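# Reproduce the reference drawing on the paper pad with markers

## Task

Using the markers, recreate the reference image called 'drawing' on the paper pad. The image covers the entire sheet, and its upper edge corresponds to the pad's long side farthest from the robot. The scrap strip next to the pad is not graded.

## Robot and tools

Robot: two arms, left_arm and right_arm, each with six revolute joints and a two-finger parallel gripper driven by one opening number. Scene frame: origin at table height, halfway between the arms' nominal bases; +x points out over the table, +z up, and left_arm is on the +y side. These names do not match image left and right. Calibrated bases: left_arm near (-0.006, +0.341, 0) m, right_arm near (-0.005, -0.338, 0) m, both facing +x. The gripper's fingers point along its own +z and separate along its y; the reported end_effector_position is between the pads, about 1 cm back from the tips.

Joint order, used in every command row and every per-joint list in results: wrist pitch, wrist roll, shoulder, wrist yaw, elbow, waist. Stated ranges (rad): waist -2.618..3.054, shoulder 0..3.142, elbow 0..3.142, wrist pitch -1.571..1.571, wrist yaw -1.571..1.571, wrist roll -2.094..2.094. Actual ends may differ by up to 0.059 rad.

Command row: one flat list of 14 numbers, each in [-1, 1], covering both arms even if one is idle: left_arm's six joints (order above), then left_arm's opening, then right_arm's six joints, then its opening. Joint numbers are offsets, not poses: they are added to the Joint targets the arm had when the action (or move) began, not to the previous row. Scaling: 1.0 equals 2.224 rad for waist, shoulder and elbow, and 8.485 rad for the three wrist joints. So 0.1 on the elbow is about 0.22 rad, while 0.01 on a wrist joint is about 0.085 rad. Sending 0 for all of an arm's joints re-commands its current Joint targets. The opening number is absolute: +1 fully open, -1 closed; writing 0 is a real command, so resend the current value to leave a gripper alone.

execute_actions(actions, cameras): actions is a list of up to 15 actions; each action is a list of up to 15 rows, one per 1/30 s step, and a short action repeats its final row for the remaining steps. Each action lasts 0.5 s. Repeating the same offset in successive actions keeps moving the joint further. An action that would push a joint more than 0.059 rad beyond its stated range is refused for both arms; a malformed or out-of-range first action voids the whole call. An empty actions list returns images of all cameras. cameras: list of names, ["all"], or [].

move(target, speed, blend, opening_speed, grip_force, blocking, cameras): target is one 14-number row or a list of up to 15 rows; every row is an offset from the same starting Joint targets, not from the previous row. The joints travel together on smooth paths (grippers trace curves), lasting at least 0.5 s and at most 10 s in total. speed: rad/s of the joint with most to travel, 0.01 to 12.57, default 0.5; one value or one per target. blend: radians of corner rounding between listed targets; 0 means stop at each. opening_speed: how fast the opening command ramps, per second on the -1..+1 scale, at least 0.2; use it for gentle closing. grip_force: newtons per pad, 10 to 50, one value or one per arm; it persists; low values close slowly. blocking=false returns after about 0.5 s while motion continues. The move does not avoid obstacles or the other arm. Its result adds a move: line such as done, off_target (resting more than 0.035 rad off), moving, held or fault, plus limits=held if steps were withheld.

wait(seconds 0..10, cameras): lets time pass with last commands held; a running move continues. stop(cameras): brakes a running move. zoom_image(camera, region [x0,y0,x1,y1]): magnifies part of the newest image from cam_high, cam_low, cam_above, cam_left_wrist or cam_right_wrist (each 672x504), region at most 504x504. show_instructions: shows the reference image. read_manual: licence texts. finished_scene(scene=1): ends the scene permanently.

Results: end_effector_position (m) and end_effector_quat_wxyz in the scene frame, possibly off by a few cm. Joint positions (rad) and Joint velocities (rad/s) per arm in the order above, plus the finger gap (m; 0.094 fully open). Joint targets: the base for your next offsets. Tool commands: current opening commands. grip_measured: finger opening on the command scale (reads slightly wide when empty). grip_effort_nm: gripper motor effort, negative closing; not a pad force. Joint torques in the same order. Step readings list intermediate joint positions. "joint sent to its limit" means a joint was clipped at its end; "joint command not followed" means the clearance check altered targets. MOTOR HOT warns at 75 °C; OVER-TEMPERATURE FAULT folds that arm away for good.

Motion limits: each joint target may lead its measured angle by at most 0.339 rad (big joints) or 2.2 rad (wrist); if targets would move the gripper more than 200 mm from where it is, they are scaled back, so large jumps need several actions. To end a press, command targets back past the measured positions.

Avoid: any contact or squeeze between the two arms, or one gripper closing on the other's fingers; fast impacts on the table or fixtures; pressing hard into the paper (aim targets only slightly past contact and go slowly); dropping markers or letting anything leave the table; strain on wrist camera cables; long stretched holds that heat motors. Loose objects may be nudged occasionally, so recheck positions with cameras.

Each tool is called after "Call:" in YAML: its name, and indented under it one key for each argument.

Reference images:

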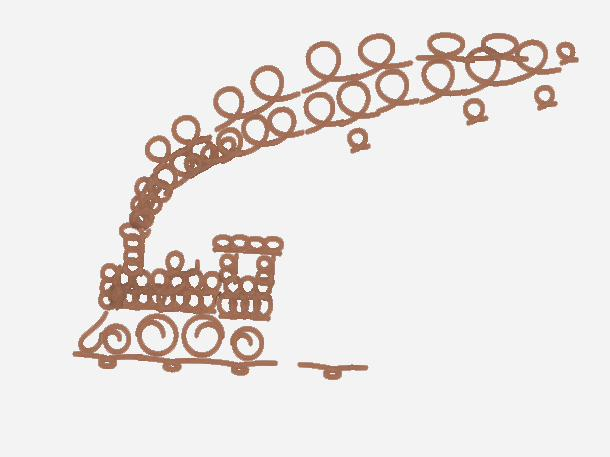

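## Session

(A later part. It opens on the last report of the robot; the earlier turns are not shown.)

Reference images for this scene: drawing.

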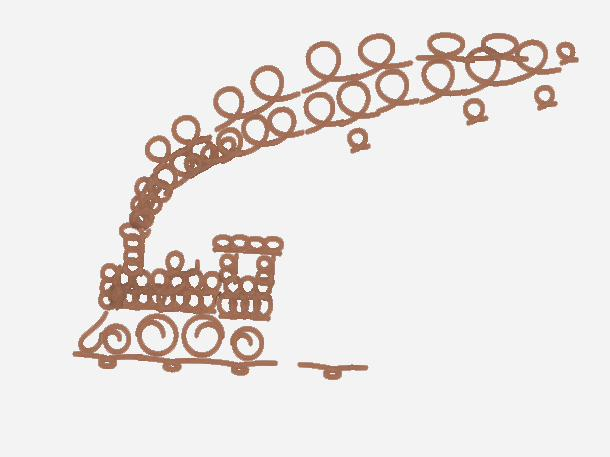

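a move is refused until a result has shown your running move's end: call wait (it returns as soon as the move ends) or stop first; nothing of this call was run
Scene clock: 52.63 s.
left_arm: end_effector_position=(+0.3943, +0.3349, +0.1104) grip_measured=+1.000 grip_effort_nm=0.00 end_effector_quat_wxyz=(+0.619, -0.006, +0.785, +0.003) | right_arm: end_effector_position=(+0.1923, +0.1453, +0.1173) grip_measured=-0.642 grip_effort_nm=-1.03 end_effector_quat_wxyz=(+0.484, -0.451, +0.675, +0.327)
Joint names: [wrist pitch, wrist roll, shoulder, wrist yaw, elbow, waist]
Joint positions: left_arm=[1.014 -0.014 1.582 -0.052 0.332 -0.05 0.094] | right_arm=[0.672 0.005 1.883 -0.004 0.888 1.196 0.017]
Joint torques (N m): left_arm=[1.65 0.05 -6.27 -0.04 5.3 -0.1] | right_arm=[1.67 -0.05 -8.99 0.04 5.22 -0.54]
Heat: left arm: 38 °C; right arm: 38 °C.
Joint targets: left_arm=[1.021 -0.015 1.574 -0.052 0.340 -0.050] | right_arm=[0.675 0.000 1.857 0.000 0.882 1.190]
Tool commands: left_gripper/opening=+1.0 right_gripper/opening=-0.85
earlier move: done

Call:
move:
  target: [0, 0, 0, 0, 0, 0, 1.0, 0.02489, 0, 0.06088, 0, -0.02442, 0, -0.85]
  speed: 0.15
  cameras: ["cam_above", "cam_low"]

Scene clock: 54.83 s.
left_arm: end_effector_position=(+0.3943, +0.3349, +0.1104) grip_measured=+1.000 grip_effort_nm=0.00 end_effector_quat_wxyz=(+0.619, -0.006, +0.785, +0.003) | right_arm: end_effector_position=(+0.1915, +0.1434, +0.0851) grip_measured=-0.642 grip_effort_nm=-1.03 end_effector_quat_wxyz=(+0.491, -0.448, +0.670, +0.332)
Joint names: [wrist pitch, wrist roll, shoulder, wrist yaw, elbow, waist]
Joint positions: left_arm=[1.014 -0.014 1.582 -0.052 0.332 -0.05 0.094] | right_arm=[0.853 0.004 1.99 -0.004 0.834 1.196 0.017]
Joint torques (N m): left_arm=[1.66 0.05 -6.32 -0.05 5.11 -0.1] | right_arm=[1.94 -0.05 -7.08 0.04 4.51 -0.55]
Heat: left arm: 38 °C; right arm: 38 °C.
Joint targets: left_arm=[1.021 -0.015 1.574 -0.052 0.340 -0.050] | right_arm=[0.886 -0.001 1.993 0.000 0.828 1.190]
move: done
Images, in order (width x height): cam_low 672x504, cam_above 672x504.

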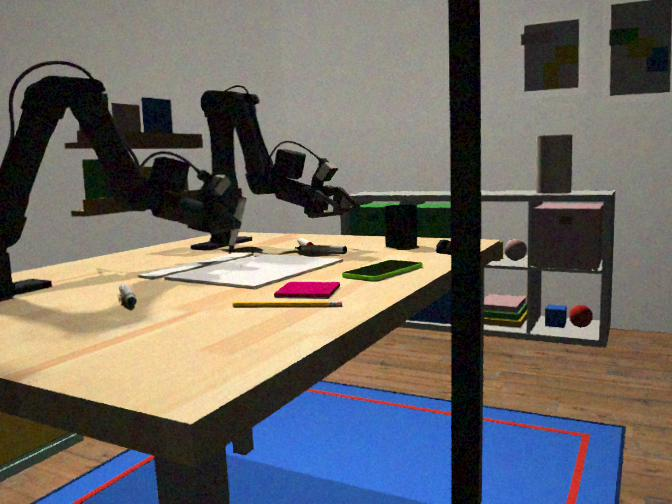

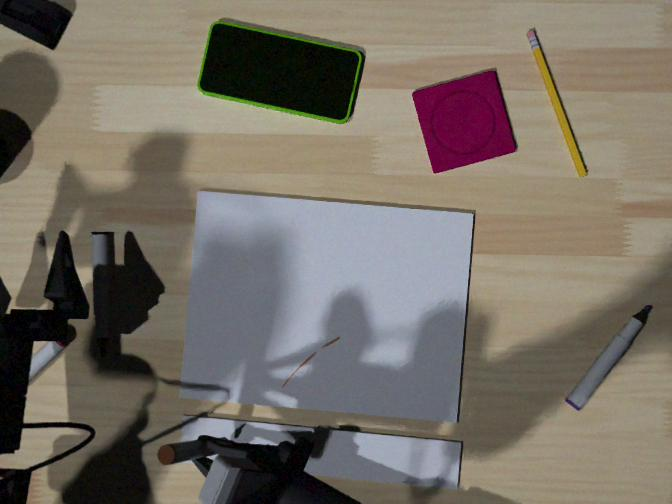

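Call:
zoom_image:
  camera: "cam_low"
  region: [130, 150, 330, 300]

Call:
zoom_image:
  camera: "cam_above"
  region: [130, 380, 380, 504]

Scaled by 2.520 from the camera's 672x504 image, which has a finer 960x720 frame.

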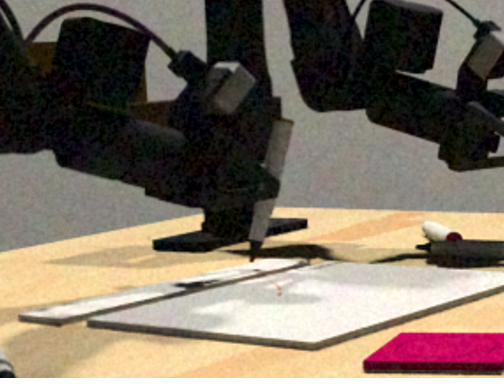

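Scaled by 2.016 from the camera's 672x504 image, which has a finer 960x720 frame.

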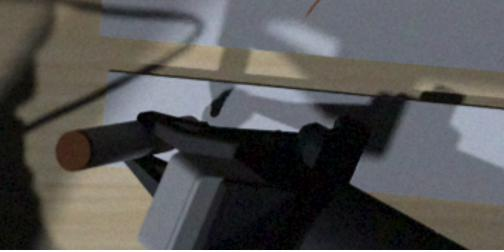

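Call:
move:
  target:
    - [0, 0, 0, 0, 0, 0, 1.0, 0, 0, -0.01888, 0, 0, 0, -0.85]
    - [0, 0, 0, 0, 0, 0, 1.0, 0.0255, 0, -0.04469, 0, -0.12199, 0, -0.85]
  speed: [0.1, 0.08]

Scene clock: 61.00 s.
left_arm: end_effector_position=(+0.3943, +0.3349, +0.1104) grip_measured=+1.000 grip_effort_nm=0.00 end_effector_quat_wxyz=(+0.619, -0.006, +0.785, +0.003) | right_arm: end_effector_position=(+0.1704, +0.0920, +0.0784) grip_measured=-0.642 grip_effort_nm=-1.03 end_effector_quat_wxyz=(+0.507, -0.440, +0.657, +0.343)
Joint names: [wrist pitch, wrist roll, shoulder, wrist yaw, elbow, waist]
Joint positions: left_arm=[1.014 -0.014 1.582 -0.052 0.332 -0.05 0.094] | right_arm=[1.096 0.004 1.918 -0.004 0.568 1.196 0.017]
Joint torques (N m): left_arm=[1.68 0.04 -6.43 -0.05 5.22 0.03] | right_arm=[1.7 -0.06 -7.94 0.04 3.07 -0.55]
Heat: left arm: 38 °C; right arm: 39 °C.
Joint targets: left_arm=[1.021 -0.015 1.574 -0.052 0.340 -0.050] | right_arm=[1.103 0.000 1.893 0.000 0.557 1.190]
move: done

Call:
move:
  target: [0, 0, 0, 0, 0, 0, 1.0, 0, 0, -0.035, 0, 0, 0, -0.85]
  speed: 0.15
  cameras: ["cam_above", "cam_low"]

Call:
zoom_image:
  camera: "cam_above"
  region: [170, 400, 340, 500]

Scene clock: 62.23 s.
left_arm: end_effector_position=(+0.3943, +0.3349, +0.1104) grip_measured=+1.000 grip_effort_nm=0.00 end_effector_quat_wxyz=(+0.619, -0.006, +0.785, +0.003) | right_arm: end_effector_position=(+0.1704, +0.0921, +0.1086) grip_measured=-0.642 grip_effort_nm=-1.03 end_effector_quat_wxyz=(+0.529, -0.428, +0.640, +0.357)
Joint names: [wrist pitch, wrist roll, shoulder, wrist yaw, elbow, waist]
Joint positions: left_arm=[1.014 -0.014 1.582 -0.052 0.332 -0.05 0.094] | right_arm=[1.095 0.004 1.844 -0.004 0.562 1.196 0.017]
Joint torques (N m): left_arm=[1.67 0.02 -6.39 -0.04 5.34 -0.03] | right_arm=[1.74 -0.05 -7.97 0.05 3.96 -0.54]
Heat: left arm: 38 °C; right arm: 39 °C.
Joint targets: left_arm=[1.021 -0.015 1.574 -0.052 0.340 -0.050] | right_arm=[1.103 -0.001 1.816 0.000 0.557 1.190]
move: done
Images, in order (width x height): cam_low 672x504, cam_above 672x504.

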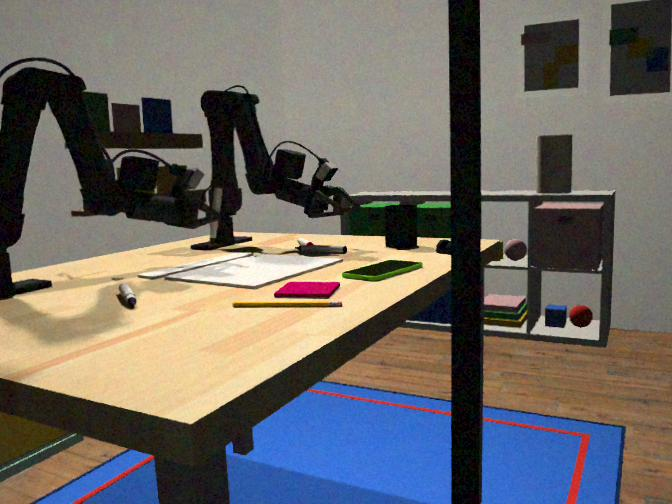

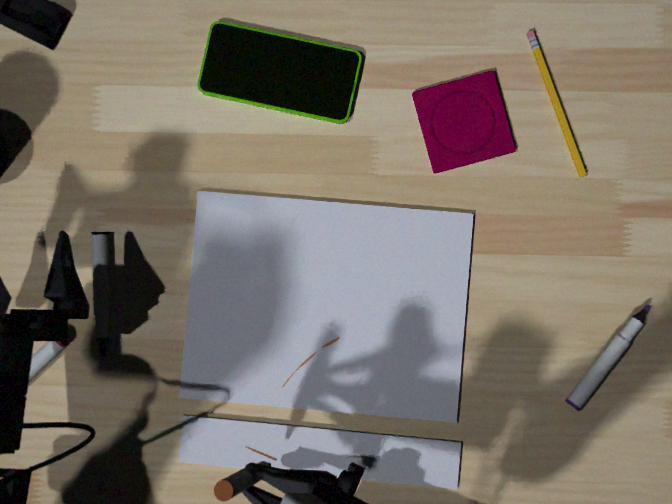

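Scaled by 2.965 from the camera's 672x504 image, which has a finer 960x720 frame.

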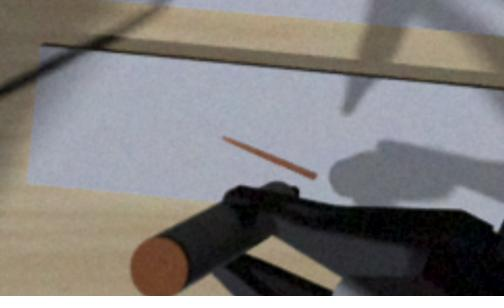

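Call:
zoom_image:
  camera: "cam_above"
  region: [235, 435, 290, 470]

Scaled by 9.164 from the camera's 672x504 image, which has a finer 960x720 frame.

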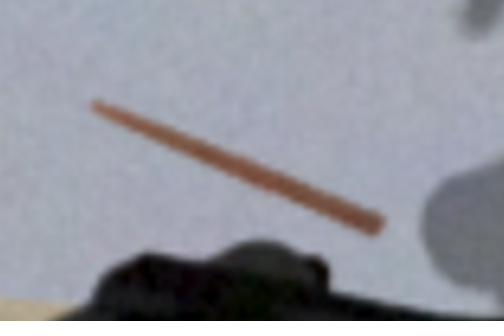

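Call:
zoom_image:
  camera: "cam_above"
  region: [180, 180, 220, 210]

Call:
zoom_image:
  camera: "cam_above"
  region: [455, 195, 495, 225]

Call:
zoom_image:
  camera: "cam_above"
  region: [440, 400, 480, 430]

Call:
zoom_image:
  camera: "cam_above"
  region: [165, 385, 205, 415]

Scaled by 12.600 from the camera's 672x504 image, which has a finer 960x720 frame.

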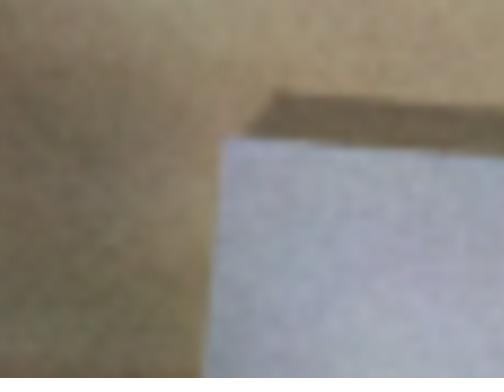

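Scaled by 12.600 from the camera's 672x504 image, which has a finer 960x720 frame.

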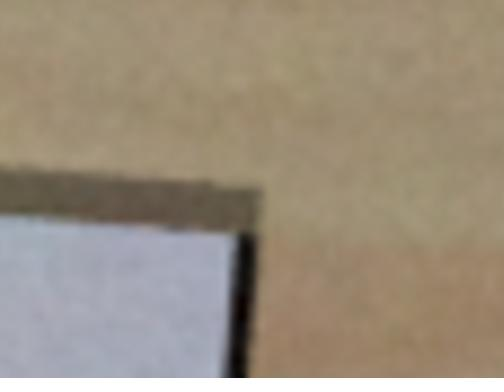

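Scaled by 12.600 from the camera's 672x504 image, which has a finer 960x720 frame.

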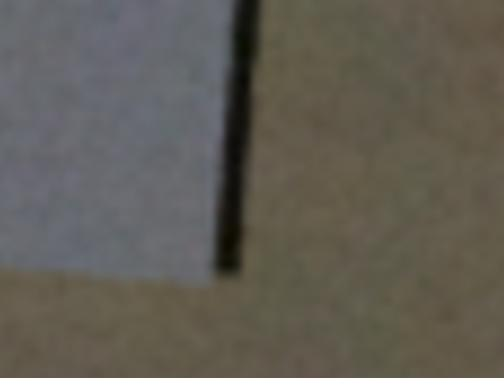

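Scaled by 12.600 from the camera's 672x504 image, which has a finer 960x720 frame.

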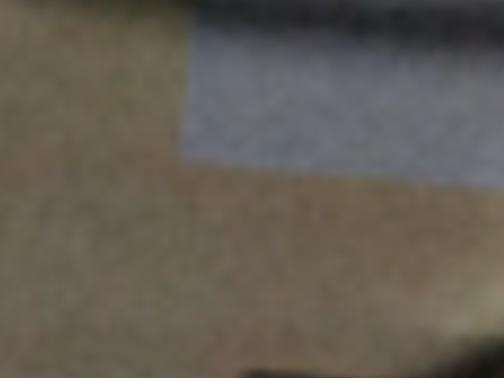

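Call:
move:
  target:
    - [0, 0, 0, 0, 0, 0, 1.0, -0.01161, 0, 0.16259, 0, 0.22608, 0.0045, -0.85]
    - [0, 0, 0, 0, 0, 0, 1.0, -0.01161, 0, 0.12977, 0, 0.19282, 0.01214, -0.85]
    - [0, 0, 0, 0, 0, 0, 1.0, -0.02927, 0, 0.12977, 0, 0.19282, 0.01214, -0.85]
  speed: [0.4, 0.15, 0.1]

Scene clock: 73.80 s.
left_arm: end_effector_position=(+0.3943, +0.3349, +0.1104) grip_measured=+1.000 grip_effort_nm=0.00 end_effector_quat_wxyz=(+0.619, -0.006, +0.785, +0.003) | right_arm: end_effector_position=(+0.1988, +0.1829, +0.0795) grip_measured=-0.642 grip_effort_nm=-1.03 end_effector_quat_wxyz=(+0.503, -0.445, +0.655, +0.346)
Joint names: [wrist pitch, wrist roll, shoulder, wrist yaw, elbow, waist]
Joint positions: left_arm=[1.014 -0.014 1.582 -0.052 0.332 -0.05 0.094] | right_arm=[0.886 0.004 2.135 -0.004 0.992 1.211 0.017]
Joint torques (N m): left_arm=[1.66 0.05 -6.31 -0.07 5.2 -0.08] | right_arm=[1.39 -0.05 -10.73 0.04 4.51 0.49]
Heat: left arm: 39 °C; right arm: 39 °C.
Joint targets: left_arm=[1.021 -0.015 1.574 -0.052 0.340 -0.050] | right_arm=[0.854 -0.001 2.104 0.000 0.986 1.217]
move: done

Call:
move:
  target:
    - [0, 0, 0, 0, 0, 0, 1.0, 0, 0, -0.00119, 0, -0.00163, 0.00298, -0.85]
    - [0, 0, 0, 0, 0, 0, 1.0, 0, 0, -0.00443, 0, -0.0061, 0.00515, -0.85]
    - [0, 0, 0, 0, 0, 0, 1.0, 0, 0, -0.00887, 0, -0.01219, 0.00595, -0.85]
    - [0, 0, 0, 0, 0, 0, 1.0, 0, 0, -0.00887, 0, -0.01219, -0.0008, -0.85]
    - [0, 0, 0, 0, 0, 0, 1.0, 0, 0, -0.0133, 0, -0.01828, -0.00159, -0.85]
    - [0, 0, 0, 0, 0, 0, 1.0, 0, 0, -0.01655, 0, -0.02275, -0.00377, -0.85]
    - [0, 0, 0, 0, 0, 0, 1.0, 0, 0, -0.01773, 0, -0.02438, -0.00674, -0.85]
    - [0, 0, 0, 0, 0, 0, 1.0, 0, 0, 0.0016, 0, -0.0046, -0.00674, -0.85]
    - [0, 0, 0, 0, 0, 0, 1.0, 0, 0, 0.00279, 0, -0.00296, -0.00972, -0.85]
    - [0, 0, 0, 0, 0, 0, 1.0, 0, 0, 0.00603, 0, 0.0015, -0.0119, -0.85]
    - [0, 0, 0, 0, 0, 0, 1.0, 0, 0, 0.01047, 0, 0.00759, -0.01269, -0.85]
    - [0, 0, 0, 0, 0, 0, 1.0, 0, 0, 0.01047, 0, 0.00759, -0.00595, -0.85]
    - [0, 0, 0, 0, 0, 0, 1.0, 0, 0, 0.0149, 0, 0.01369, -0.00515, -0.85]
    - [0, 0, 0, 0, 0, 0, 1.0, 0, 0, 0.01815, 0, 0.01815, -0.00298, -0.85]
    - [0, 0, 0, 0, 0, 0, 1.0, 0, 0, 0.01933, 0, 0.01978, 0, -0.85]
  speed: [0.022, 0.033, 0.045, 0.2, 0.045, 0.033, 0.022, 0.3, 0.022, 0.033, 0.045, 0.2, 0.045, 0.033, 0.022]
  blend: 0.002

Call:
move:
  target: [0, 0, 0, 0, 0, 0, 1.0, 0.025, 0, -0.02, 0, 0, 0, -0.85]
  speed: 0.3
  cameras: ["cam_above"]

Call:
zoom_image:
  camera: "cam_above"
  region: [170, 400, 340, 500]

Scene clock: 79.23 s.
left_arm: end_effector_position=(+0.3943, +0.3349, +0.1104) grip_measured=+1.000 grip_effort_nm=0.00 end_effector_quat_wxyz=(+0.619, -0.006, +0.785, +0.003) | right_arm: end_effector_position=(+0.2010, +0.1841, +0.0799) grip_measured=-0.642 grip_effort_nm=-1.03 end_effector_quat_wxyz=(+0.502, -0.445, +0.657, +0.343)
Joint names: [wrist pitch, wrist roll, shoulder, wrist yaw, elbow, waist]
Joint positions: left_arm=[1.014 -0.014 1.582 -0.052 0.332 -0.05 0.094] | right_arm=[0.87 0.003 2.136 -0.001 1.003 1.209 0.017]
Joint torques (N m): left_arm=[1.65 0.02 -6.38 -0.02 5.33 0.08] | right_arm=[1.52 -0.04 -7.57 0.01 7.5 0.65]
Heat: left arm: 39 °C; right arm: 39 °C.
Joint targets: left_arm=[1.021 -0.015 1.574 -0.052 0.340 -0.050] | right_arm=[0.855 0.000 2.147 0.000 1.030 1.217]
move: done

Scene clock: 80.60 s.
left_arm: end_effector_position=(+0.3943, +0.3349, +0.1104) grip_measured=+1.000 grip_effort_nm=0.00 end_effector_quat_wxyz=(+0.619, -0.006, +0.785, +0.003) | right_arm: end_effector_position=(+0.2037, +0.1910, +0.1203) grip_measured=-0.642 grip_effort_nm=-1.03 end_effector_quat_wxyz=(+0.554, -0.416, +0.614, +0.378)
Joint names: [wrist pitch, wrist roll, shoulder, wrist yaw, elbow, waist]
Joint positions: left_arm=[1.014 -0.014 1.582 -0.052 0.332 -0.05 0.094] | right_arm=[1.034 0.003 2.136 -0.001 1.003 1.209 0.017]
Joint torques (N m): left_arm=[1.66 0.05 -6.31 -0.05 5.16 0.01] | right_arm=[1.95 -0.04 -10.92 0.01 7.5 0.65]
Heat: left arm: 39 °C; right arm: 39 °C.
Joint targets: left_arm=[1.021 -0.015 1.574 -0.052 0.340 -0.050] | right_arm=[1.067 0.000 2.103 0.000 1.030 1.217]
move: done
Images, in order (width x height): cam_above 672x504.

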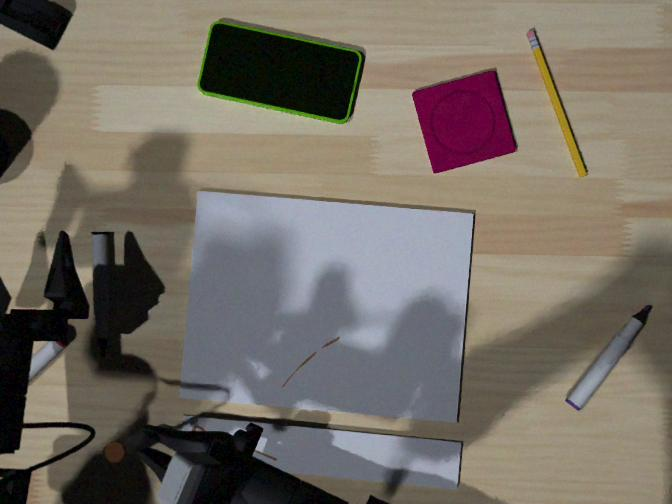

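Scaled by 2.965 from the camera's 672x504 image, which has a finer 960x720 frame.

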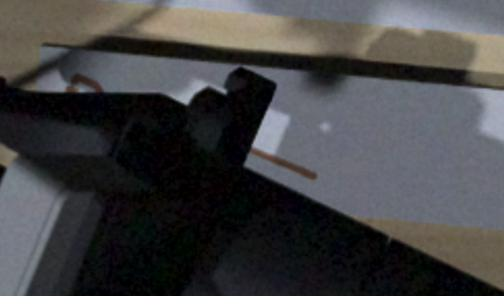

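Call:
move:
  target: [0, 0, 0, 0, 0, 0, 1.0, 0, 0, -0.06, 0, 0, -0.25, -0.85]
  speed: 0.6
  cameras: ["cam_above"]

Call:
zoom_image:
  camera: "cam_above"
  region: [170, 400, 290, 480]

Scene clock: 82.43 s.
left_arm: end_effector_position=(+0.3943, +0.3349, +0.1104) grip_measured=+1.000 grip_effort_nm=0.00 end_effector_quat_wxyz=(+0.619, -0.006, +0.785, +0.003) | right_arm: end_effector_position=(+0.4476, -0.0017, +0.1937) grip_measured=-0.642 grip_effort_nm=-1.03 end_effector_quat_wxyz=(+0.684, -0.215, +0.659, +0.225)
Joint names: [wrist pitch, wrist roll, shoulder, wrist yaw, elbow, waist]
Joint positions: left_arm=[1.014 -0.014 1.582 -0.052 0.332 -0.05 0.094] | right_arm=[1.04 0.002 2.005 0.008 1.003 0.657 0.017]
Joint torques (N m): left_arm=[1.7 0.07 -6.35 -0.05 5.33 -0.01] | right_arm=[1.88 -0.03 -10.65 -0.07 8.03 0.46]
Heat: left arm: 39 °C; right arm: 40 °C.
Joint targets: left_arm=[1.021 -0.015 1.574 -0.052 0.340 -0.050] | right_arm=[1.067 0.000 1.969 0.000 1.030 0.661]
move: done
Images, in order (width x height): cam_above 672x504.

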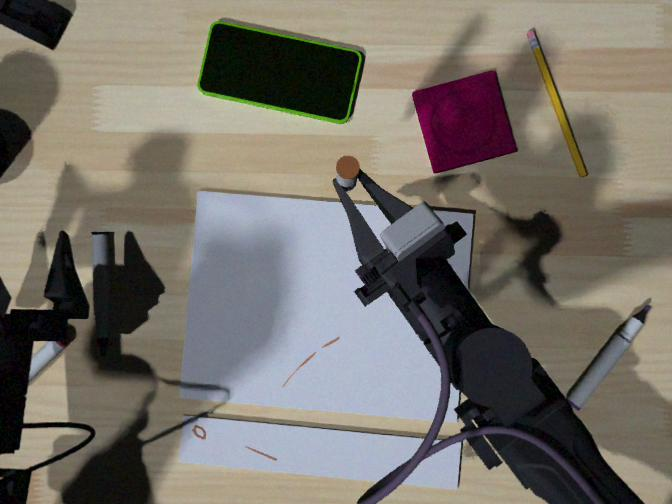

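Scaled by 4.200 from the camera's 672x504 image, which has a finer 960x720 frame.

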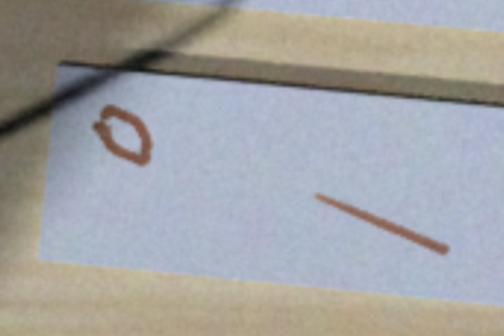

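Call:
zoom_image:
  camera: "cam_above"
  region: [185, 418, 225, 448]

Scaled by 12.600 from the camera's 672x504 image, which has a finer 960x720 frame.

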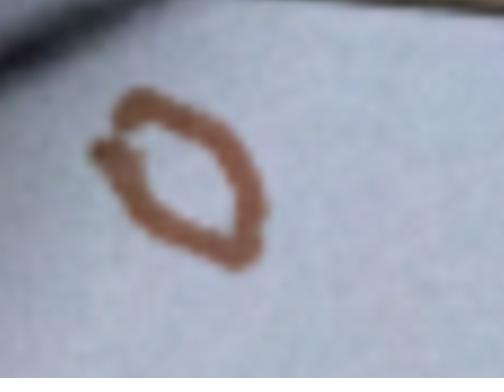

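Call:
move:
  target:
    - [0, 0, 0, 0, 0, 0, 1.0, 0, 0, 0, -0.00236, 0, 0.24685, -0.85]
    - [0, 0, 0, 0, 0, 0, 1.0, 0, 0, 0.06138, 0, -0.06745, 0.24685, -0.85]
    - [0, 0, 0, 0, 0, 0, 1.0, 0, 0, 0.02697, 0, -0.08308, 0.2532, -0.85]
    - [0, 0, 0, 0, 0, 0, 1.0, -0.01765, 0, 0.02697, 0, -0.08308, 0.2532, -0.85]
  speed: [0.6, 0.2, 0.15, 0.1]

Call:
move:
  target:
    - [0, 0, 0, 0, 0, 0, 1.0, 0, 0, -0.00478, 0, -0.00642, 0.00198, -0.85]
    - [0, 0, 0, 0, 0, 0, 1.0, 0, 0, -0.01155, 0, -0.0155, -0.00674, -0.85]
    - [0, 0, 0, 0, 0, 0, 1.0, 0, 0, -0.01633, 0, -0.02192, -0.01152, -0.85]
    - [0, 0, 0, 0, 0, 0, 1.0, 0, 0, 0.00615, 0, 0.0021, -0.01629, -0.85]
    - [0, 0, 0, 0, 0, 0, 1.0, 0, 0, 0.01094, 0, 0.00851, -0.01827, -0.85]
    - [0, 0, 0, 0, 0, 0, 1.0, 0, 0, 0.0177, 0, 0.01759, -0.00955, -0.85]
    - [0, 0, 0, 0, 0, 0, 1.0, 0, 0, 0.02248, 0, 0.02401, -0.00478, -0.85]
    - [0, 0, 0, 0, 0, 0, 1.0, 0, 0, 0, 0, 0, 0, -0.85]
  speed: [0.0317, 0.045, 0.0317, 0.119, 0.0317, 0.045, 0.0317, 0.119]
  blend: 0.003

Call:
move:
  target: [0, 0, 0, 0, 0, 0, 1.0, 0.025, 0, 0, 0, 0, 0, -0.85]
  speed: 0.3

Call:
move:
  target: [0, 0, 0, 0, 0, 0, 1.0, 0, 0, -0.06, 0, 0, -0.25, -0.85]
  speed: 0.6
  cameras: ["cam_above"]

Call:
zoom_image:
  camera: "cam_above"
  region: [185, 418, 245, 463]

Scene clock: 95.37 s.
left_arm: end_effector_position=(+0.3943, +0.3349, +0.1104) grip_measured=+1.000 grip_effort_nm=0.00 end_effector_quat_wxyz=(+0.619, -0.006, +0.785, +0.003) | right_arm: end_effector_position=(+0.1841, +0.1559, +0.0791) grip_measured=-0.642 grip_effort_nm=-1.03 end_effector_quat_wxyz=(+0.500, -0.449, +0.654, +0.346)
Joint names: [wrist pitch, wrist roll, shoulder, wrist yaw, elbow, waist]
Joint positions: left_arm=[1.014 -0.014 1.582 -0.052 0.332 -0.05 0.094] | right_arm=[0.944 0.002 2.059 -0.005 0.853 1.218 0.017]
Joint torques (N m): left_arm=[1.64 0 -6.53 -0.03 5.23 0.06] | right_arm=[1.43 -0.03 -9.89 0.05 4.1 0.5]
Heat: left arm: 40 °C; right arm: 40 °C.
Joint targets: left_arm=[1.021 -0.015 1.574 -0.052 0.340 -0.050] | right_arm=[0.917 -0.001 2.029 -0.001 0.845 1.224]
move: done

Scene clock: 99.27 s.
left_arm: end_effector_position=(+0.3943, +0.3349, +0.1104) grip_measured=+1.000 grip_effort_nm=0.00 end_effector_quat_wxyz=(+0.619, -0.006, +0.785, +0.003) | right_arm: end_effector_position=(+0.1853, +0.1562, +0.0790) grip_measured=-0.642 grip_effort_nm=-1.03 end_effector_quat_wxyz=(+0.500, -0.449, +0.656, +0.344)
Joint names: [wrist pitch, wrist roll, shoulder, wrist yaw, elbow, waist]
Joint positions: left_arm=[1.014 -0.014 1.582 -0.052 0.332 -0.05 0.094] | right_arm=[0.934 0.002 2.058 -0.001 0.858 1.217 0.017]
Joint torques (N m): left_arm=[1.63 0.02 -6.48 -0.06 5.11 -0.09] | right_arm=[1.5 -0.03 -9.84 0.02 3.7 0.59]
Heat: left arm: 40 °C; right arm: 40 °C.
Joint targets: left_arm=[1.021 -0.015 1.574 -0.052 0.340 -0.050] | right_arm=[0.917 -0.001 2.029 0.000 0.845 1.224]
move: done

Scene clock: 100.63 s.
left_arm: end_effector_position=(+0.3943, +0.3349, +0.1104) grip_measured=+1.000 grip_effort_nm=0.00 end_effector_quat_wxyz=(+0.619, -0.006, +0.785, +0.003) | right_arm: end_effector_position=(+0.1875, +0.1617, +0.1162) grip_measured=-0.642 grip_effort_nm=-1.03 end_effector_quat_wxyz=(+0.549, -0.421, +0.615, +0.378)
Joint names: [wrist pitch, wrist roll, shoulder, wrist yaw, elbow, waist]
Joint positions: left_arm=[1.014 -0.014 1.582 -0.052 0.332 -0.05 0.094] | right_arm=[1.096 0.002 2.058 -0.001 0.851 1.217 0.017]
Joint torques (N m): left_arm=[1.65 0.08 -6.49 -0.03 5.08 -0.03] | right_arm=[1.95 -0.03 -9.83 0.01 4.26 0.58]
Heat: left arm: 40 °C; right arm: 40 °C.
Joint targets: left_arm=[1.021 -0.015 1.574 -0.052 0.340 -0.050] | right_arm=[1.129 -0.001 2.029 0.000 0.845 1.224]
move: done

Scene clock: 102.10 s.
left_arm: end_effector_position=(+0.3943, +0.3349, +0.1104) grip_measured=+1.000 grip_effort_nm=0.00 end_effector_quat_wxyz=(+0.619, -0.006, +0.785, +0.003) | right_arm: end_effector_position=(+0.4199, -0.0184, +0.1842) grip_measured=-0.642 grip_effort_nm=-1.03 end_effector_quat_wxyz=(+0.679, -0.219, +0.664, +0.225)
Joint names: [wrist pitch, wrist roll, shoulder, wrist yaw, elbow, waist]
Joint positions: left_arm=[1.014 -0.014 1.582 -0.052 0.332 -0.05 0.094] | right_arm=[1.102 0.002 1.929 0.007 0.851 0.662 0.017]
Joint torques (N m): left_arm=[1.67 0.02 -6.46 -0.05 5.22 0.06] | right_arm=[1.89 -0.03 -9.7 -0.07 4.85 0.47]
Heat: left arm: 40 °C; right arm: 40 °C.
Joint targets: left_arm=[1.021 -0.015 1.574 -0.052 0.340 -0.050] | right_arm=[1.129 0.000 1.896 0.000 0.845 0.668]
move: done
Images, in order (width x height): cam_above 672x504.

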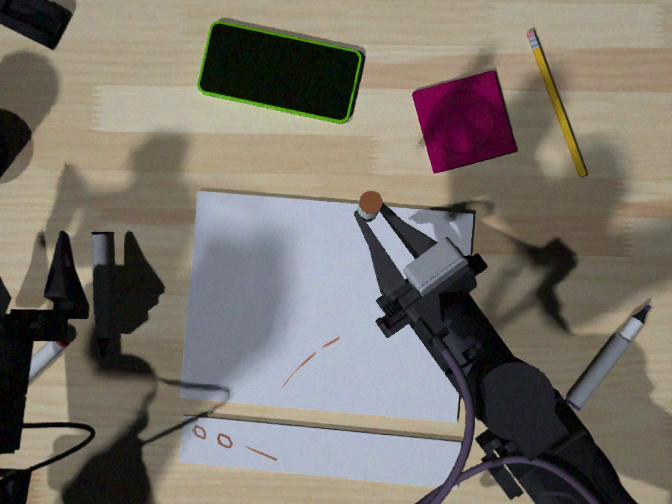

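Scaled by 8.400 from the camera's 672x504 image, which has a finer 960x720 frame.

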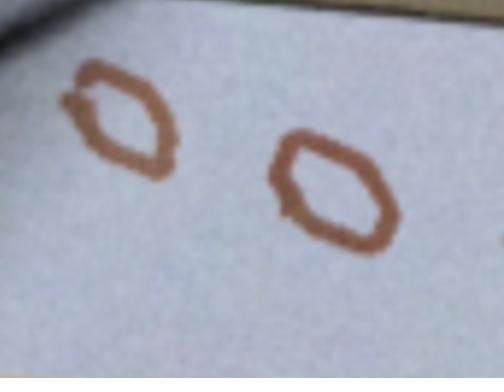

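Call:
move:
  target:
    - [0, 0, 0, 0, 0, 0, 1.0, 0, 0, 0, -0.00236, 0, 0.22707, -0.85]
    - [0, 0, 0, 0, 0, 0, 1.0, 0, 0, 0.05463, 0, -0.05769, 0.22707, -0.85]
    - [0, 0, 0, 0, 0, 0, 1.0, 0, 0, 0.02023, 0, -0.07331, 0.2315, -0.85]
    - [0, 0, 0, 0, 0, 0, 1.0, -0.01617, 0, 0.02023, 0, -0.07331, 0.2315, -0.85]
  speed: [0.6, 0.2, 0.15, 0.1]

Call:
move:
  target:
    - [0, 0, 0, 0, 0, 0, 1.0, 0, 0, -0.004829, 0, -0.006263, 0.002134, -0.85]
    - [0, 0, 0, 0, 0, 0, 1.0, 0, 0, -0.011658, 0, -0.015121, -0.006745, -0.85]
    - [0, 0, 0, 0, 0, 0, 1.0, 0, 0, -0.016487, 0, -0.021384, -0.011898, -0.85]
    - [0, 0, 0, 0, 0, 0, 1.0, 0, 0, 0.005996, 0, 0.002627, -0.017051, -0.85]
    - [0, 0, 0, 0, 0, 0, 1.0, 0, 0, 0.010824, 0, 0.00889, -0.019186, -0.85]
    - [0, 0, 0, 0, 0, 0, 1.0, 0, 0, 0.017653, 0, 0.017748, -0.010306, -0.85]
    - [0, 0, 0, 0, 0, 0, 1.0, 0, 0, 0.022482, 0, 0.024011, -0.005153, -0.85]
    - [0, 0, 0, 0, 0, 0, 1.0, 0, 0, 0, 0, 0, 0, -0.85]
  speed: [0.0317, 0.045, 0.0317, 0.119, 0.0317, 0.045, 0.0317, 0.119]
  blend: 0.003
  blocking: false

Call:
wait:
  seconds: 0.2

Call:
wait:
  seconds: 0.2

Call:
wait:
  seconds: 0.2

Call:
wait:
  seconds: 0.2

Call:
wait:
  seconds: 0.2

Call:
wait:
  seconds: 0.2

Call:
wait:
  seconds: 0.2

Call:
wait:
  seconds: 0.2

Call:
wait:
  seconds: 0.2

Call:
wait:
  seconds: 0.2

Call:
wait:
  seconds: 0.2

Call:
wait:
  seconds: 0.2

Call:
wait:
  seconds: 0.2

Call:
wait:
  seconds: 0.2

Call:
wait:
  seconds: 2

Scene clock: 109.73 s.
left_arm: end_effector_position=(+0.3943, +0.3349, +0.1104) grip_measured=+1.000 grip_effort_nm=0.00 end_effector_quat_wxyz=(+0.619, -0.006, +0.785, +0.003) | right_arm: end_effector_position=(+0.1888, +0.1141, +0.0785) grip_measured=-0.642 grip_effort_nm=-1.03 end_effector_quat_wxyz=(+0.507, -0.437, +0.663, +0.336)
Joint names: [wrist pitch, wrist roll, shoulder, wrist yaw, elbow, waist]
Joint positions: left_arm=[1.014 -0.014 1.582 -0.052 0.332 -0.05 0.094] | right_arm=[1.017 0.002 1.971 -0.005 0.69 1.178 0.017]
Joint torques (N m): left_arm=[1.63 0.07 -6.39 0 5.12 -0.17] | right_arm=[1.43 -0.03 -9.06 0.05 3.7 0.39]
Heat: left arm: 40 °C; right arm: 40 °C.
Joint targets: left_arm=[1.021 -0.015 1.574 -0.052 0.340 -0.050] | right_arm=[0.992 -0.001 1.941 -0.001 0.682 1.183]
move: done

Scene clock: 110.23 s.
left_arm: end_effector_position=(+0.3943, +0.3349, +0.1104) grip_measured=+1.000 grip_effort_nm=0.00 end_effector_quat_wxyz=(+0.619, -0.006, +0.785, +0.003) | right_arm: end_effector_position=(+0.1873, +0.1113, +0.0786) grip_measured=-0.642 grip_effort_nm=-1.03 end_effector_quat_wxyz=(+0.505, -0.438, +0.665, +0.334)
Joint names: [wrist pitch, wrist roll, shoulder, wrist yaw, elbow, waist]
Joint positions: left_arm=[1.014 -0.014 1.582 -0.052 0.332 -0.05 0.094] | right_arm=[1.009 0.002 1.958 -0.004 0.679 1.179 0.017]
Joint torques (N m): left_arm=[1.67 0.04 -6.39 -0.05 5.31 -0.02] | right_arm=[1.5 -0.03 -8.77 0.05 3.55 0.57]
Heat: left arm: 40 °C; right arm: 40 °C.
Joint targets: left_arm=[1.021 -0.015 1.574 -0.052 0.340 -0.050] | right_arm=[0.992 -0.001 1.928 0.000 0.665 1.185]
Tool commands: left_gripper/opening=+1.0 right_gripper/opening=-0.85
move: running; path passed 0 of 8 targets

Scene clock: 110.43 s.
left_arm: end_effector_position=(+0.3943, +0.3349, +0.1104) grip_measured=+1.000 grip_effort_nm=0.00 end_effector_quat_wxyz=(+0.619, -0.006, +0.785, +0.003) | right_arm: end_effector_position=(+0.1864, +0.1092, +0.0786) grip_measured=-0.642 grip_effort_nm=-1.03 end_effector_quat_wxyz=(+0.504, -0.438, +0.665, +0.334)
Joint names: [wrist pitch, wrist roll, shoulder, wrist yaw, elbow, waist]
Joint positions: left_arm=[1.014 -0.014 1.582 -0.052 0.332 -0.05 0.094] | right_arm=[1.009 0.002 1.952 -0.004 0.67 1.179 0.017]
Joint velocities: left_arm=[within noise] | right_arm=[-0.037 -0.022 -0.037 0.081 -0.051 -0.002 0.001]
Joint torques (N m): left_arm=[1.7 0.02 -6.41 -0.05 5.15 -0.13] | right_arm=[1.49 -0.03 -8.73 0.05 3.44 -0.25]
Heat: left arm: 40 °C; right arm: 40 °C.
Joint targets: left_arm=[1.021 -0.015 1.574 -0.052 0.340 -0.050] | right_arm=[0.992 -0.001 1.921 0.000 0.657 1.176]
Tool commands: left_gripper/opening=+1.0 right_gripper/opening=-0.85
earlier move: running; path passed 1 of 8 targets
wait: 0.20 s; no rest

Scene clock: 110.63 s.
left_arm: end_effector_position=(+0.3943, +0.3349, +0.1104) grip_measured=+1.000 grip_effort_nm=0.00 end_effector_quat_wxyz=(+0.619, -0.006, +0.785, +0.003) | right_arm: end_effector_position=(+0.1869, +0.1065, +0.0784) grip_measured=-0.642 grip_effort_nm=-1.03 end_effector_quat_wxyz=(+0.504, -0.437, +0.666, +0.333)
Joint names: [wrist pitch, wrist roll, shoulder, wrist yaw, elbow, waist]
Joint positions: left_arm=[1.014 -0.014 1.582 -0.052 0.332 -0.05 0.094] | right_arm=[1.009 0.002 1.945 -0.004 0.661 1.176 0.017]
Joint torques (N m): left_arm=[1.66 0.03 -6.34 -0.03 5.37 -0.03] | right_arm=[1.49 -0.02 -8.73 0.05 3.45 -0.51]
Heat: left arm: 40 °C; right arm: 40 °C.
Joint targets: left_arm=[1.021 -0.015 1.574 -0.052 0.340 -0.050] | right_arm=[0.992 -0.001 1.915 0.000 0.648 1.168]
Tool commands: left_gripper/opening=+1.0 right_gripper/opening=-0.85
earlier move: running; path passed 1 of 8 targets
wait: 0.20 s; no rest

Scene clock: 110.83 s.
left_arm: end_effector_position=(+0.3943, +0.3349, +0.1104) grip_measured=+1.000 grip_effort_nm=0.00 end_effector_quat_wxyz=(+0.619, -0.006, +0.785, +0.003) | right_arm: end_effector_position=(+0.1889, +0.1037, +0.0783) grip_measured=-0.642 grip_effort_nm=-1.03 end_effector_quat_wxyz=(+0.504, -0.436, +0.668, +0.331)
Joint names: [wrist pitch, wrist roll, shoulder, wrist yaw, elbow, waist]
Joint positions: left_arm=[1.014 -0.014 1.582 -0.052 0.332 -0.05 0.094] | right_arm=[1.009 0.002 1.939 -0.004 0.654 1.17 0.017]
Joint torques (N m): left_arm=[1.66 0.07 -6.38 -0.05 5.37 0.03] | right_arm=[1.49 -0.02 -8.66 0.05 3.45 -0.51]
Heat: left arm: 40 °C; right arm: 40 °C.
Joint targets: left_arm=[1.021 -0.015 1.574 -0.052 0.340 -0.050] | right_arm=[0.992 -0.001 1.909 0.000 0.642 1.162]
Tool commands: left_gripper/opening=+1.0 right_gripper/opening=-0.85
earlier move: running; path passed 2 of 8 targets
wait: 0.20 s; no rest

Scene clock: 111.03 s.
left_arm: end_effector_position=(+0.3943, +0.3349, +0.1104) grip_measured=+1.000 grip_effort_nm=0.00 end_effector_quat_wxyz=(+0.619, -0.006, +0.785, +0.003) | right_arm: end_effector_position=(+0.1897, +0.1016, +0.0784) grip_measured=-0.642 grip_effort_nm=-1.03 end_effector_quat_wxyz=(+0.504, -0.435, +0.669, +0.330)
Joint names: [wrist pitch, wrist roll, shoulder, wrist yaw, elbow, waist]
Joint positions: left_arm=[1.014 -0.014 1.582 -0.052 0.332 -0.05 0.094] | right_arm=[1.009 0.002 1.934 -0.004 0.647 1.167 0.017]
Joint torques (N m): left_arm=[1.68 0.01 -6.32 -0.03 5.24 -0.06] | right_arm=[1.49 -0.03 -8.64 0.05 3.52 -0.68]
Heat: left arm: 40 °C; right arm: 40 °C.
Joint targets: left_arm=[1.021 -0.015 1.574 -0.052 0.340 -0.050] | right_arm=[0.992 -0.001 1.905 0.000 0.635 1.157]
Tool commands: left_gripper/opening=+1.0 right_gripper/opening=-0.85
earlier move: running; path passed 2 of 8 targets
wait: 0.20 s; no rest

Scene clock: 111.23 s.
left_arm: end_effector_position=(+0.3943, +0.3349, +0.1104) grip_measured=+1.000 grip_effort_nm=0.00 end_effector_quat_wxyz=(+0.619, -0.006, +0.785, +0.003) | right_arm: end_effector_position=(+0.1918, +0.1003, +0.0783) grip_measured=-0.642 grip_effort_nm=-1.03 end_effector_quat_wxyz=(+0.505, -0.433, +0.670, +0.328)
Joint names: [wrist pitch, wrist roll, shoulder, wrist yaw, elbow, waist]
Joint positions: left_arm=[1.014 -0.014 1.582 -0.052 0.332 -0.05 0.094] | right_arm=[1.009 0.002 1.933 -0.004 0.646 1.162 0.017]
Joint torques (N m): left_arm=[1.66 0.04 -6.63 -0.03 5.18 -0.05] | right_arm=[1.5 -0.02 -7.16 0.06 5.08 -0.65]
Heat: left arm: 40 °C; right arm: 40 °C.
Joint targets: left_arm=[1.021 -0.015 1.574 -0.052 0.340 -0.050] | right_arm=[0.992 -0.001 1.923 0.000 0.655 1.152]
Tool commands: left_gripper/opening=+1.0 right_gripper/opening=-0.85
earlier move: running; path passed 3 of 8 targets; right_arm: the elbow is farthest, 0.036 rad from its target
wait: 0.20 s; no rest

Scene clock: 111.43 s.
left_arm: end_effector_position=(+0.3943, +0.3349, +0.1104) grip_measured=+1.000 grip_effort_nm=0.00 end_effector_quat_wxyz=(+0.619, -0.006, +0.785, +0.003) | right_arm: end_effector_position=(+0.1941, +0.0996, +0.0784) grip_measured=-0.642 grip_effort_nm=-1.03 end_effector_quat_wxyz=(+0.506, -0.431, +0.671, +0.327)
Joint names: [wrist pitch, wrist roll, shoulder, wrist yaw, elbow, waist]
Joint positions: left_arm=[1.014 -0.014 1.582 -0.052 0.332 -0.05 0.094] | right_arm=[1.009 0.002 1.934 -0.004 0.647 1.157 0.017]
Joint torques (N m): left_arm=[1.67 0.01 -6.53 -0.06 5.18 0.03] | right_arm=[1.54 -0.03 -5.68 0.05 6.97 -0.69]
Heat: left arm: 40 °C; right arm: 40 °C.
Joint targets: left_arm=[1.021 -0.015 1.574 -0.052 0.340 -0.050] | right_arm=[0.992 -0.001 1.945 0.000 0.679 1.147]
Tool commands: left_gripper/opening=+1.0 right_gripper/opening=-0.85
earlier move: running; path passed 3 of 8 targets
wait: 0.20 s; no rest

Scene clock: 111.63 s.
left_arm: end_effector_position=(+0.3943, +0.3349, +0.1104) grip_measured=+1.000 grip_effort_nm=0.00 end_effector_quat_wxyz=(+0.619, -0.006, +0.785, +0.003) | right_arm: end_effector_position=(+0.1983, +0.1026, +0.0784) grip_measured=-0.642 grip_effort_nm=-1.03 end_effector_quat_wxyz=(+0.508, -0.429, +0.672, +0.326)
Joint names: [wrist pitch, wrist roll, shoulder, wrist yaw, elbow, waist]
Joint positions: left_arm=[1.014 -0.014 1.582 -0.052 0.332 -0.05 0.094] | right_arm=[1.007 0.002 1.947 -0.004 0.665 1.151 0.017]
Joint torques (N m): left_arm=[1.67 0.03 -6.5 -0.03 5.18 -0.18] | right_arm=[1.53 -0.02 -5.97 0.05 6.5 -0.54]
Heat: left arm: 40 °C; right arm: 40 °C.
Joint targets: left_arm=[1.021 -0.015 1.574 -0.052 0.340 -0.050] | right_arm=[0.992 -0.001 1.957 0.000 0.692 1.144]
Tool commands: left_gripper/opening=+1.0 right_gripper/opening=-0.85
earlier move: running; path passed 4 of 8 targets
wait: 0.20 s; no rest

Scene clock: 111.83 s.
left_arm: end_effector_position=(+0.3943, +0.3349, +0.1104) grip_measured=+1.000 grip_effort_nm=0.00 end_effector_quat_wxyz=(+0.619, -0.006, +0.785, +0.003) | right_arm: end_effector_position=(+0.1996, +0.1036, +0.0785) grip_measured=-0.642 grip_effort_nm=-1.03 end_effector_quat_wxyz=(+0.508, -0.428, +0.672, +0.326)
Joint names: [wrist pitch, wrist roll, shoulder, wrist yaw, elbow, waist]
Joint positions: left_arm=[1.014 -0.014 1.582 -0.052 0.332 -0.05 0.094] | right_arm=[1.007 0.002 1.951 -0.004 0.671 1.15 0.017]
Joint torques (N m): left_arm=[1.65 0.04 -6.58 -0.04 5.14 -0.31] | right_arm=[1.52 -0.03 -5.93 0.05 6.63 -0.53]
Heat: left arm: 40 °C; right arm: 40 °C.
Joint targets: left_arm=[1.021 -0.015 1.574 -0.052 0.340 -0.050] | right_arm=[0.992 -0.001 1.962 0.000 0.698 1.142]
Tool commands: left_gripper/opening=+1.0 right_gripper/opening=-0.85
earlier move: running; path passed 4 of 8 targets
wait: 0.20 s; no rest

Scene clock: 112.03 s.
left_arm: end_effector_position=(+0.3943, +0.3349, +0.1104) grip_measured=+1.000 grip_effort_nm=0.00 end_effector_quat_wxyz=(+0.619, -0.006, +0.785, +0.003) | right_arm: end_effector_position=(+0.2010, +0.1048, +0.0785) grip_measured=-0.642 grip_effort_nm=-1.03 end_effector_quat_wxyz=(+0.509, -0.428, +0.672, +0.326)
Joint names: [wrist pitch, wrist roll, shoulder, wrist yaw, elbow, waist]
Joint positions: left_arm=[1.014 -0.014 1.582 -0.052 0.332 -0.05 0.094] | right_arm=[1.007 0.002 1.957 -0.004 0.678 1.148 0.017]
Joint torques (N m): left_arm=[1.67 0.03 -6.48 -0.02 5.14 -0.14] | right_arm=[1.52 -0.03 -6.09 0.05 6.74 -0.38]
Heat: left arm: 40 °C; right arm: 40 °C.
Joint targets: left_arm=[1.021 -0.015 1.574 -0.052 0.340 -0.050] | right_arm=[0.992 -0.001 1.967 0.000 0.705 1.144]
Tool commands: left_gripper/opening=+1.0 right_gripper/opening=-0.85
earlier move: running; path passed 5 of 8 targets
wait: 0.20 s; no rest

Scene clock: 112.23 s.
left_arm: end_effector_position=(+0.3943, +0.3349, +0.1104) grip_measured=+1.000 grip_effort_nm=0.00 end_effector_quat_wxyz=(+0.619, -0.006, +0.785, +0.003) | right_arm: end_effector_position=(+0.2019, +0.1068, +0.0786) grip_measured=-0.642 grip_effort_nm=-1.03 end_effector_quat_wxyz=(+0.510, -0.427, +0.671, +0.327)
Joint names: [wrist pitch, wrist roll, shoulder, wrist yaw, elbow, waist]
Joint positions: left_arm=[1.014 -0.014 1.582 -0.052 0.332 -0.05 0.094] | right_arm=[1.007 0.002 1.963 -0.004 0.687 1.148 0.017]
Joint velocities: left_arm=[within noise] | right_arm=[-0.007 -0.022 0.037 0.007 0.051 0.002 0.001]
Joint torques (N m): left_arm=[1.66 0.05 -6.43 -0.07 5.05 -0.12] | right_arm=[1.52 -0.03 -6.04 0.05 6.61 0.38]
Heat: left arm: 40 °C; right arm: 40 °C.
Joint targets: left_arm=[1.021 -0.015 1.574 -0.052 0.340 -0.050] | right_arm=[0.992 -0.001 1.974 0.000 0.714 1.153]
Tool commands: left_gripper/opening=+1.0 right_gripper/opening=-0.85
earlier move: running; path passed 5 of 8 targets
wait: 0.20 s; no rest

Scene clock: 112.43 s.
left_arm: end_effector_position=(+0.3943, +0.3349, +0.1104) grip_measured=+1.000 grip_effort_nm=0.00 end_effector_quat_wxyz=(+0.619, -0.006, +0.785, +0.003) | right_arm: end_effector_position=(+0.2007, +0.1099, +0.0788) grip_measured=-0.642 grip_effort_nm=-1.03 end_effector_quat_wxyz=(+0.510, -0.429, +0.670, +0.328)
Joint names: [wrist pitch, wrist roll, shoulder, wrist yaw, elbow, waist]
Joint positions: left_arm=[1.014 -0.014 1.582 -0.052 0.332 -0.05 0.094] | right_arm=[1.007 0.002 1.97 -0.004 0.695 1.153 0.017]
Joint velocities: left_arm=[within noise] | right_arm=[0.051 -0.007 0.017 0.022 0.056 0.012 0]
Joint torques (N m): left_arm=[1.67 0.03 -6.34 -0.03 5.27 -0.05] | right_arm=[1.52 -0.03 -6 0.05 6.68 0.47]
Heat: left arm: 40 °C; right arm: 40 °C.
Joint targets: left_arm=[1.021 -0.015 1.574 -0.052 0.340 -0.050] | right_arm=[0.992 -0.001 1.981 0.000 0.722 1.161]
Tool commands: left_gripper/opening=+1.0 right_gripper/opening=-0.85
earlier move: running; path passed 5 of 8 targets
wait: 0.20 s; no rest

Scene clock: 112.63 s.
left_arm: end_effector_position=(+0.3943, +0.3349, +0.1104) grip_measured=+1.000 grip_effort_nm=0.00 end_effector_quat_wxyz=(+0.619, -0.006, +0.785, +0.003) | right_arm: end_effector_position=(+0.1991, +0.1124, +0.0786) grip_measured=-0.642 grip_effort_nm=-1.03 end_effector_quat_wxyz=(+0.509, -0.430, +0.668, +0.330)
Joint names: [wrist pitch, wrist roll, shoulder, wrist yaw, elbow, waist]
Joint positions: left_arm=[1.014 -0.014 1.582 -0.052 0.332 -0.05 0.094] | right_arm=[1.007 0.002 1.975 -0.004 0.702 1.158 0.017]
Joint torques (N m): left_arm=[1.67 0.05 -6.48 -0.07 5.38 -0.08] | right_arm=[1.52 -0.03 -6.12 0.04 6.71 0.68]
Heat: left arm: 40 °C; right arm: 40 °C.
Joint targets: left_arm=[1.021 -0.015 1.574 -0.052 0.340 -0.050] | right_arm=[0.992 -0.001 1.986 0.000 0.729 1.167]
Tool commands: left_gripper/opening=+1.0 right_gripper/opening=-0.85
earlier move: running; path passed 6 of 8 targets
wait: 0.20 s; no rest

Scene clock: 112.83 s.
left_arm: end_effector_position=(+0.3943, +0.3349, +0.1104) grip_measured=+1.000 grip_effort_nm=0.00 end_effector_quat_wxyz=(+0.619, -0.006, +0.785, +0.003) | right_arm: end_effector_position=(+0.1983, +0.1145, +0.0789) grip_measured=-0.642 grip_effort_nm=-1.03 end_effector_quat_wxyz=(+0.510, -0.431, +0.667, +0.331)
Joint names: [wrist pitch, wrist roll, shoulder, wrist yaw, elbow, waist]
Joint positions: left_arm=[1.014 -0.014 1.582 -0.052 0.332 -0.05 0.094] | right_arm=[1.007 0.002 1.98 -0.003 0.708 1.162 0.017]
Joint torques (N m): left_arm=[1.65 0.04 -6.46 -0.05 5.24 0.02] | right_arm=[1.52 -0.03 -6.26 0.03 6.74 0.66]
Heat: left arm: 40 °C; right arm: 40 °C.
Joint targets: left_arm=[1.021 -0.015 1.574 -0.052 0.340 -0.050] | right_arm=[0.992 -0.001 1.990 0.000 0.734 1.171]
Tool commands: left_gripper/opening=+1.0 right_gripper/opening=-0.85
earlier move: running; path passed 6 of 8 targets; right_arm: the shoulder is farthest, 0.039 rad from its target
wait: 0.20 s; no rest

Scene clock: 113.03 s.
left_arm: end_effector_position=(+0.3943, +0.3349, +0.1104) grip_measured=+1.000 grip_effort_nm=0.00 end_effector_quat_wxyz=(+0.619, -0.006, +0.785, +0.003) | right_arm: end_effector_position=(+0.1961, +0.1157, +0.0788) grip_measured=-0.642 grip_effort_nm=-1.03 end_effector_quat_wxyz=(+0.509, -0.432, +0.666, +0.332)
Joint names: [wrist pitch, wrist roll, shoulder, wrist yaw, elbow, waist]
Joint positions: left_arm=[1.014 -0.014 1.582 -0.052 0.332 -0.05 0.094] | right_arm=[1.007 0.002 1.98 -0.002 0.709 1.167 0.017]
Joint torques (N m): left_arm=[1.65 0.05 -6.32 -0.04 5.19 -0.1] | right_arm=[1.52 -0.03 -7.62 0.05 4.72 0.68]
Heat: left arm: 40 °C; right arm: 40 °C.
Joint targets: left_arm=[1.021 -0.015 1.574 -0.052 0.340 -0.050] | right_arm=[0.992 -0.001 1.969 0.000 0.712 1.177]
Tool commands: left_gripper/opening=+1.0 right_gripper/opening=-0.85
earlier move: running; path passed 7 of 8 targets; right_arm: the shoulder is farthest, 0.039 rad from its target
wait: 0.20 s; no rest

Scene clock: 113.57 s.
left_arm: end_effector_position=(+0.3943, +0.3349, +0.1104) grip_measured=+1.000 grip_effort_nm=0.00 end_effector_quat_wxyz=(+0.619, -0.006, +0.785, +0.003) | right_arm: end_effector_position=(+0.1903, +0.1137, +0.0785) grip_measured=-0.642 grip_effort_nm=-1.03 end_effector_quat_wxyz=(+0.506, -0.436, +0.665, +0.333)
Joint names: [wrist pitch, wrist roll, shoulder, wrist yaw, elbow, waist]
Joint positions: left_arm=[1.014 -0.014 1.582 -0.052 0.332 -0.05 0.094] | right_arm=[1.007 0.002 1.968 -0.002 0.693 1.177 0.017]
Joint torques (N m): left_arm=[1.66 0.03 -6.37 -0.03 5.34 -0.03] | right_arm=[1.52 -0.02 -8.83 0.02 3.48 0.57]
Heat: left arm: 40 °C; right arm: 40 °C.
Joint targets: left_arm=[1.021 -0.015 1.574 -0.052 0.340 -0.050] | right_arm=[0.992 -0.001 1.941 0.000 0.682 1.183]
Tool commands: left_gripper/opening=+1.0 right_gripper/opening=-0.85
earlier move: done
wait: 0.53 of 2 s (the move ended)

Call:
move:
  target:
    - [0, 0, 0, 0, 0, 0, 1.0, 0.025, 0, 0, 0, 0, 0, -0.85]
    - [0, 0, 0, 0, 0, 0, 1.0, 0.025, 0, -0.06, 0, 0, -0.25, -0.85]
  speed: [0.3, 0.6]
  cameras: ["cam_above"]

Call:
zoom_image:
  camera: "cam_above"
  region: [230, 415, 290, 465]

Scene clock: 117.73 s.
left_arm: end_effector_position=(+0.3943, +0.3349, +0.1104) grip_measured=+1.000 grip_effort_nm=0.00 end_effector_quat_wxyz=(+0.619, -0.006, +0.785, +0.003) | right_arm: end_effector_position=(+0.4026, -0.0574, +0.1808) grip_measured=-0.642 grip_effort_nm=-1.03 end_effector_quat_wxyz=(+0.684, -0.205, +0.667, +0.211)
Joint names: [wrist pitch, wrist roll, shoulder, wrist yaw, elbow, waist]
Joint positions: left_arm=[1.014 -0.014 1.582 -0.052 0.332 -0.05 0.094] | right_arm=[1.176 0.002 1.838 0.007 0.688 0.62 0.017]
Joint torques (N m): left_arm=[1.65 0.02 -6.37 -0.04 5.34 -0.08] | right_arm=[1.89 -0.02 -8.55 -0.07 4.49 0.65]
Heat: left arm: 40 °C; right arm: 41 °C.
Joint targets: left_arm=[1.021 -0.015 1.574 -0.052 0.340 -0.050] | right_arm=[1.204 0.000 1.807 0.000 0.682 0.627]
move: done
Images, in order (width x height): cam_above 672x504.

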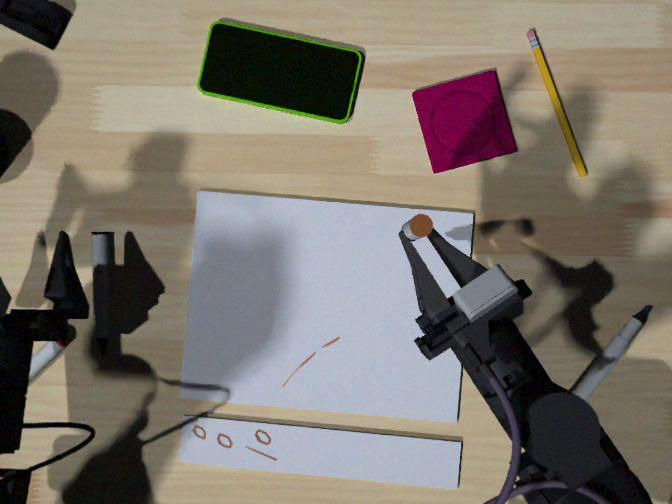

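Scaled by 8.400 from the camera's 672x504 image, which has a finer 960x720 frame.

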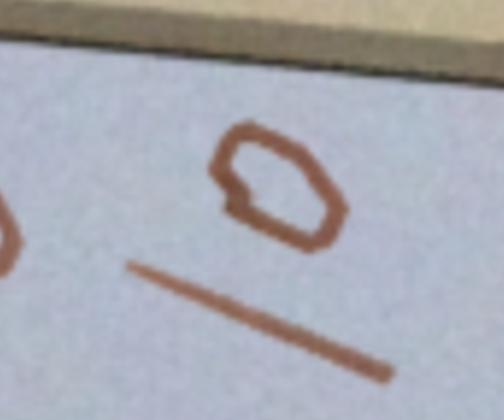

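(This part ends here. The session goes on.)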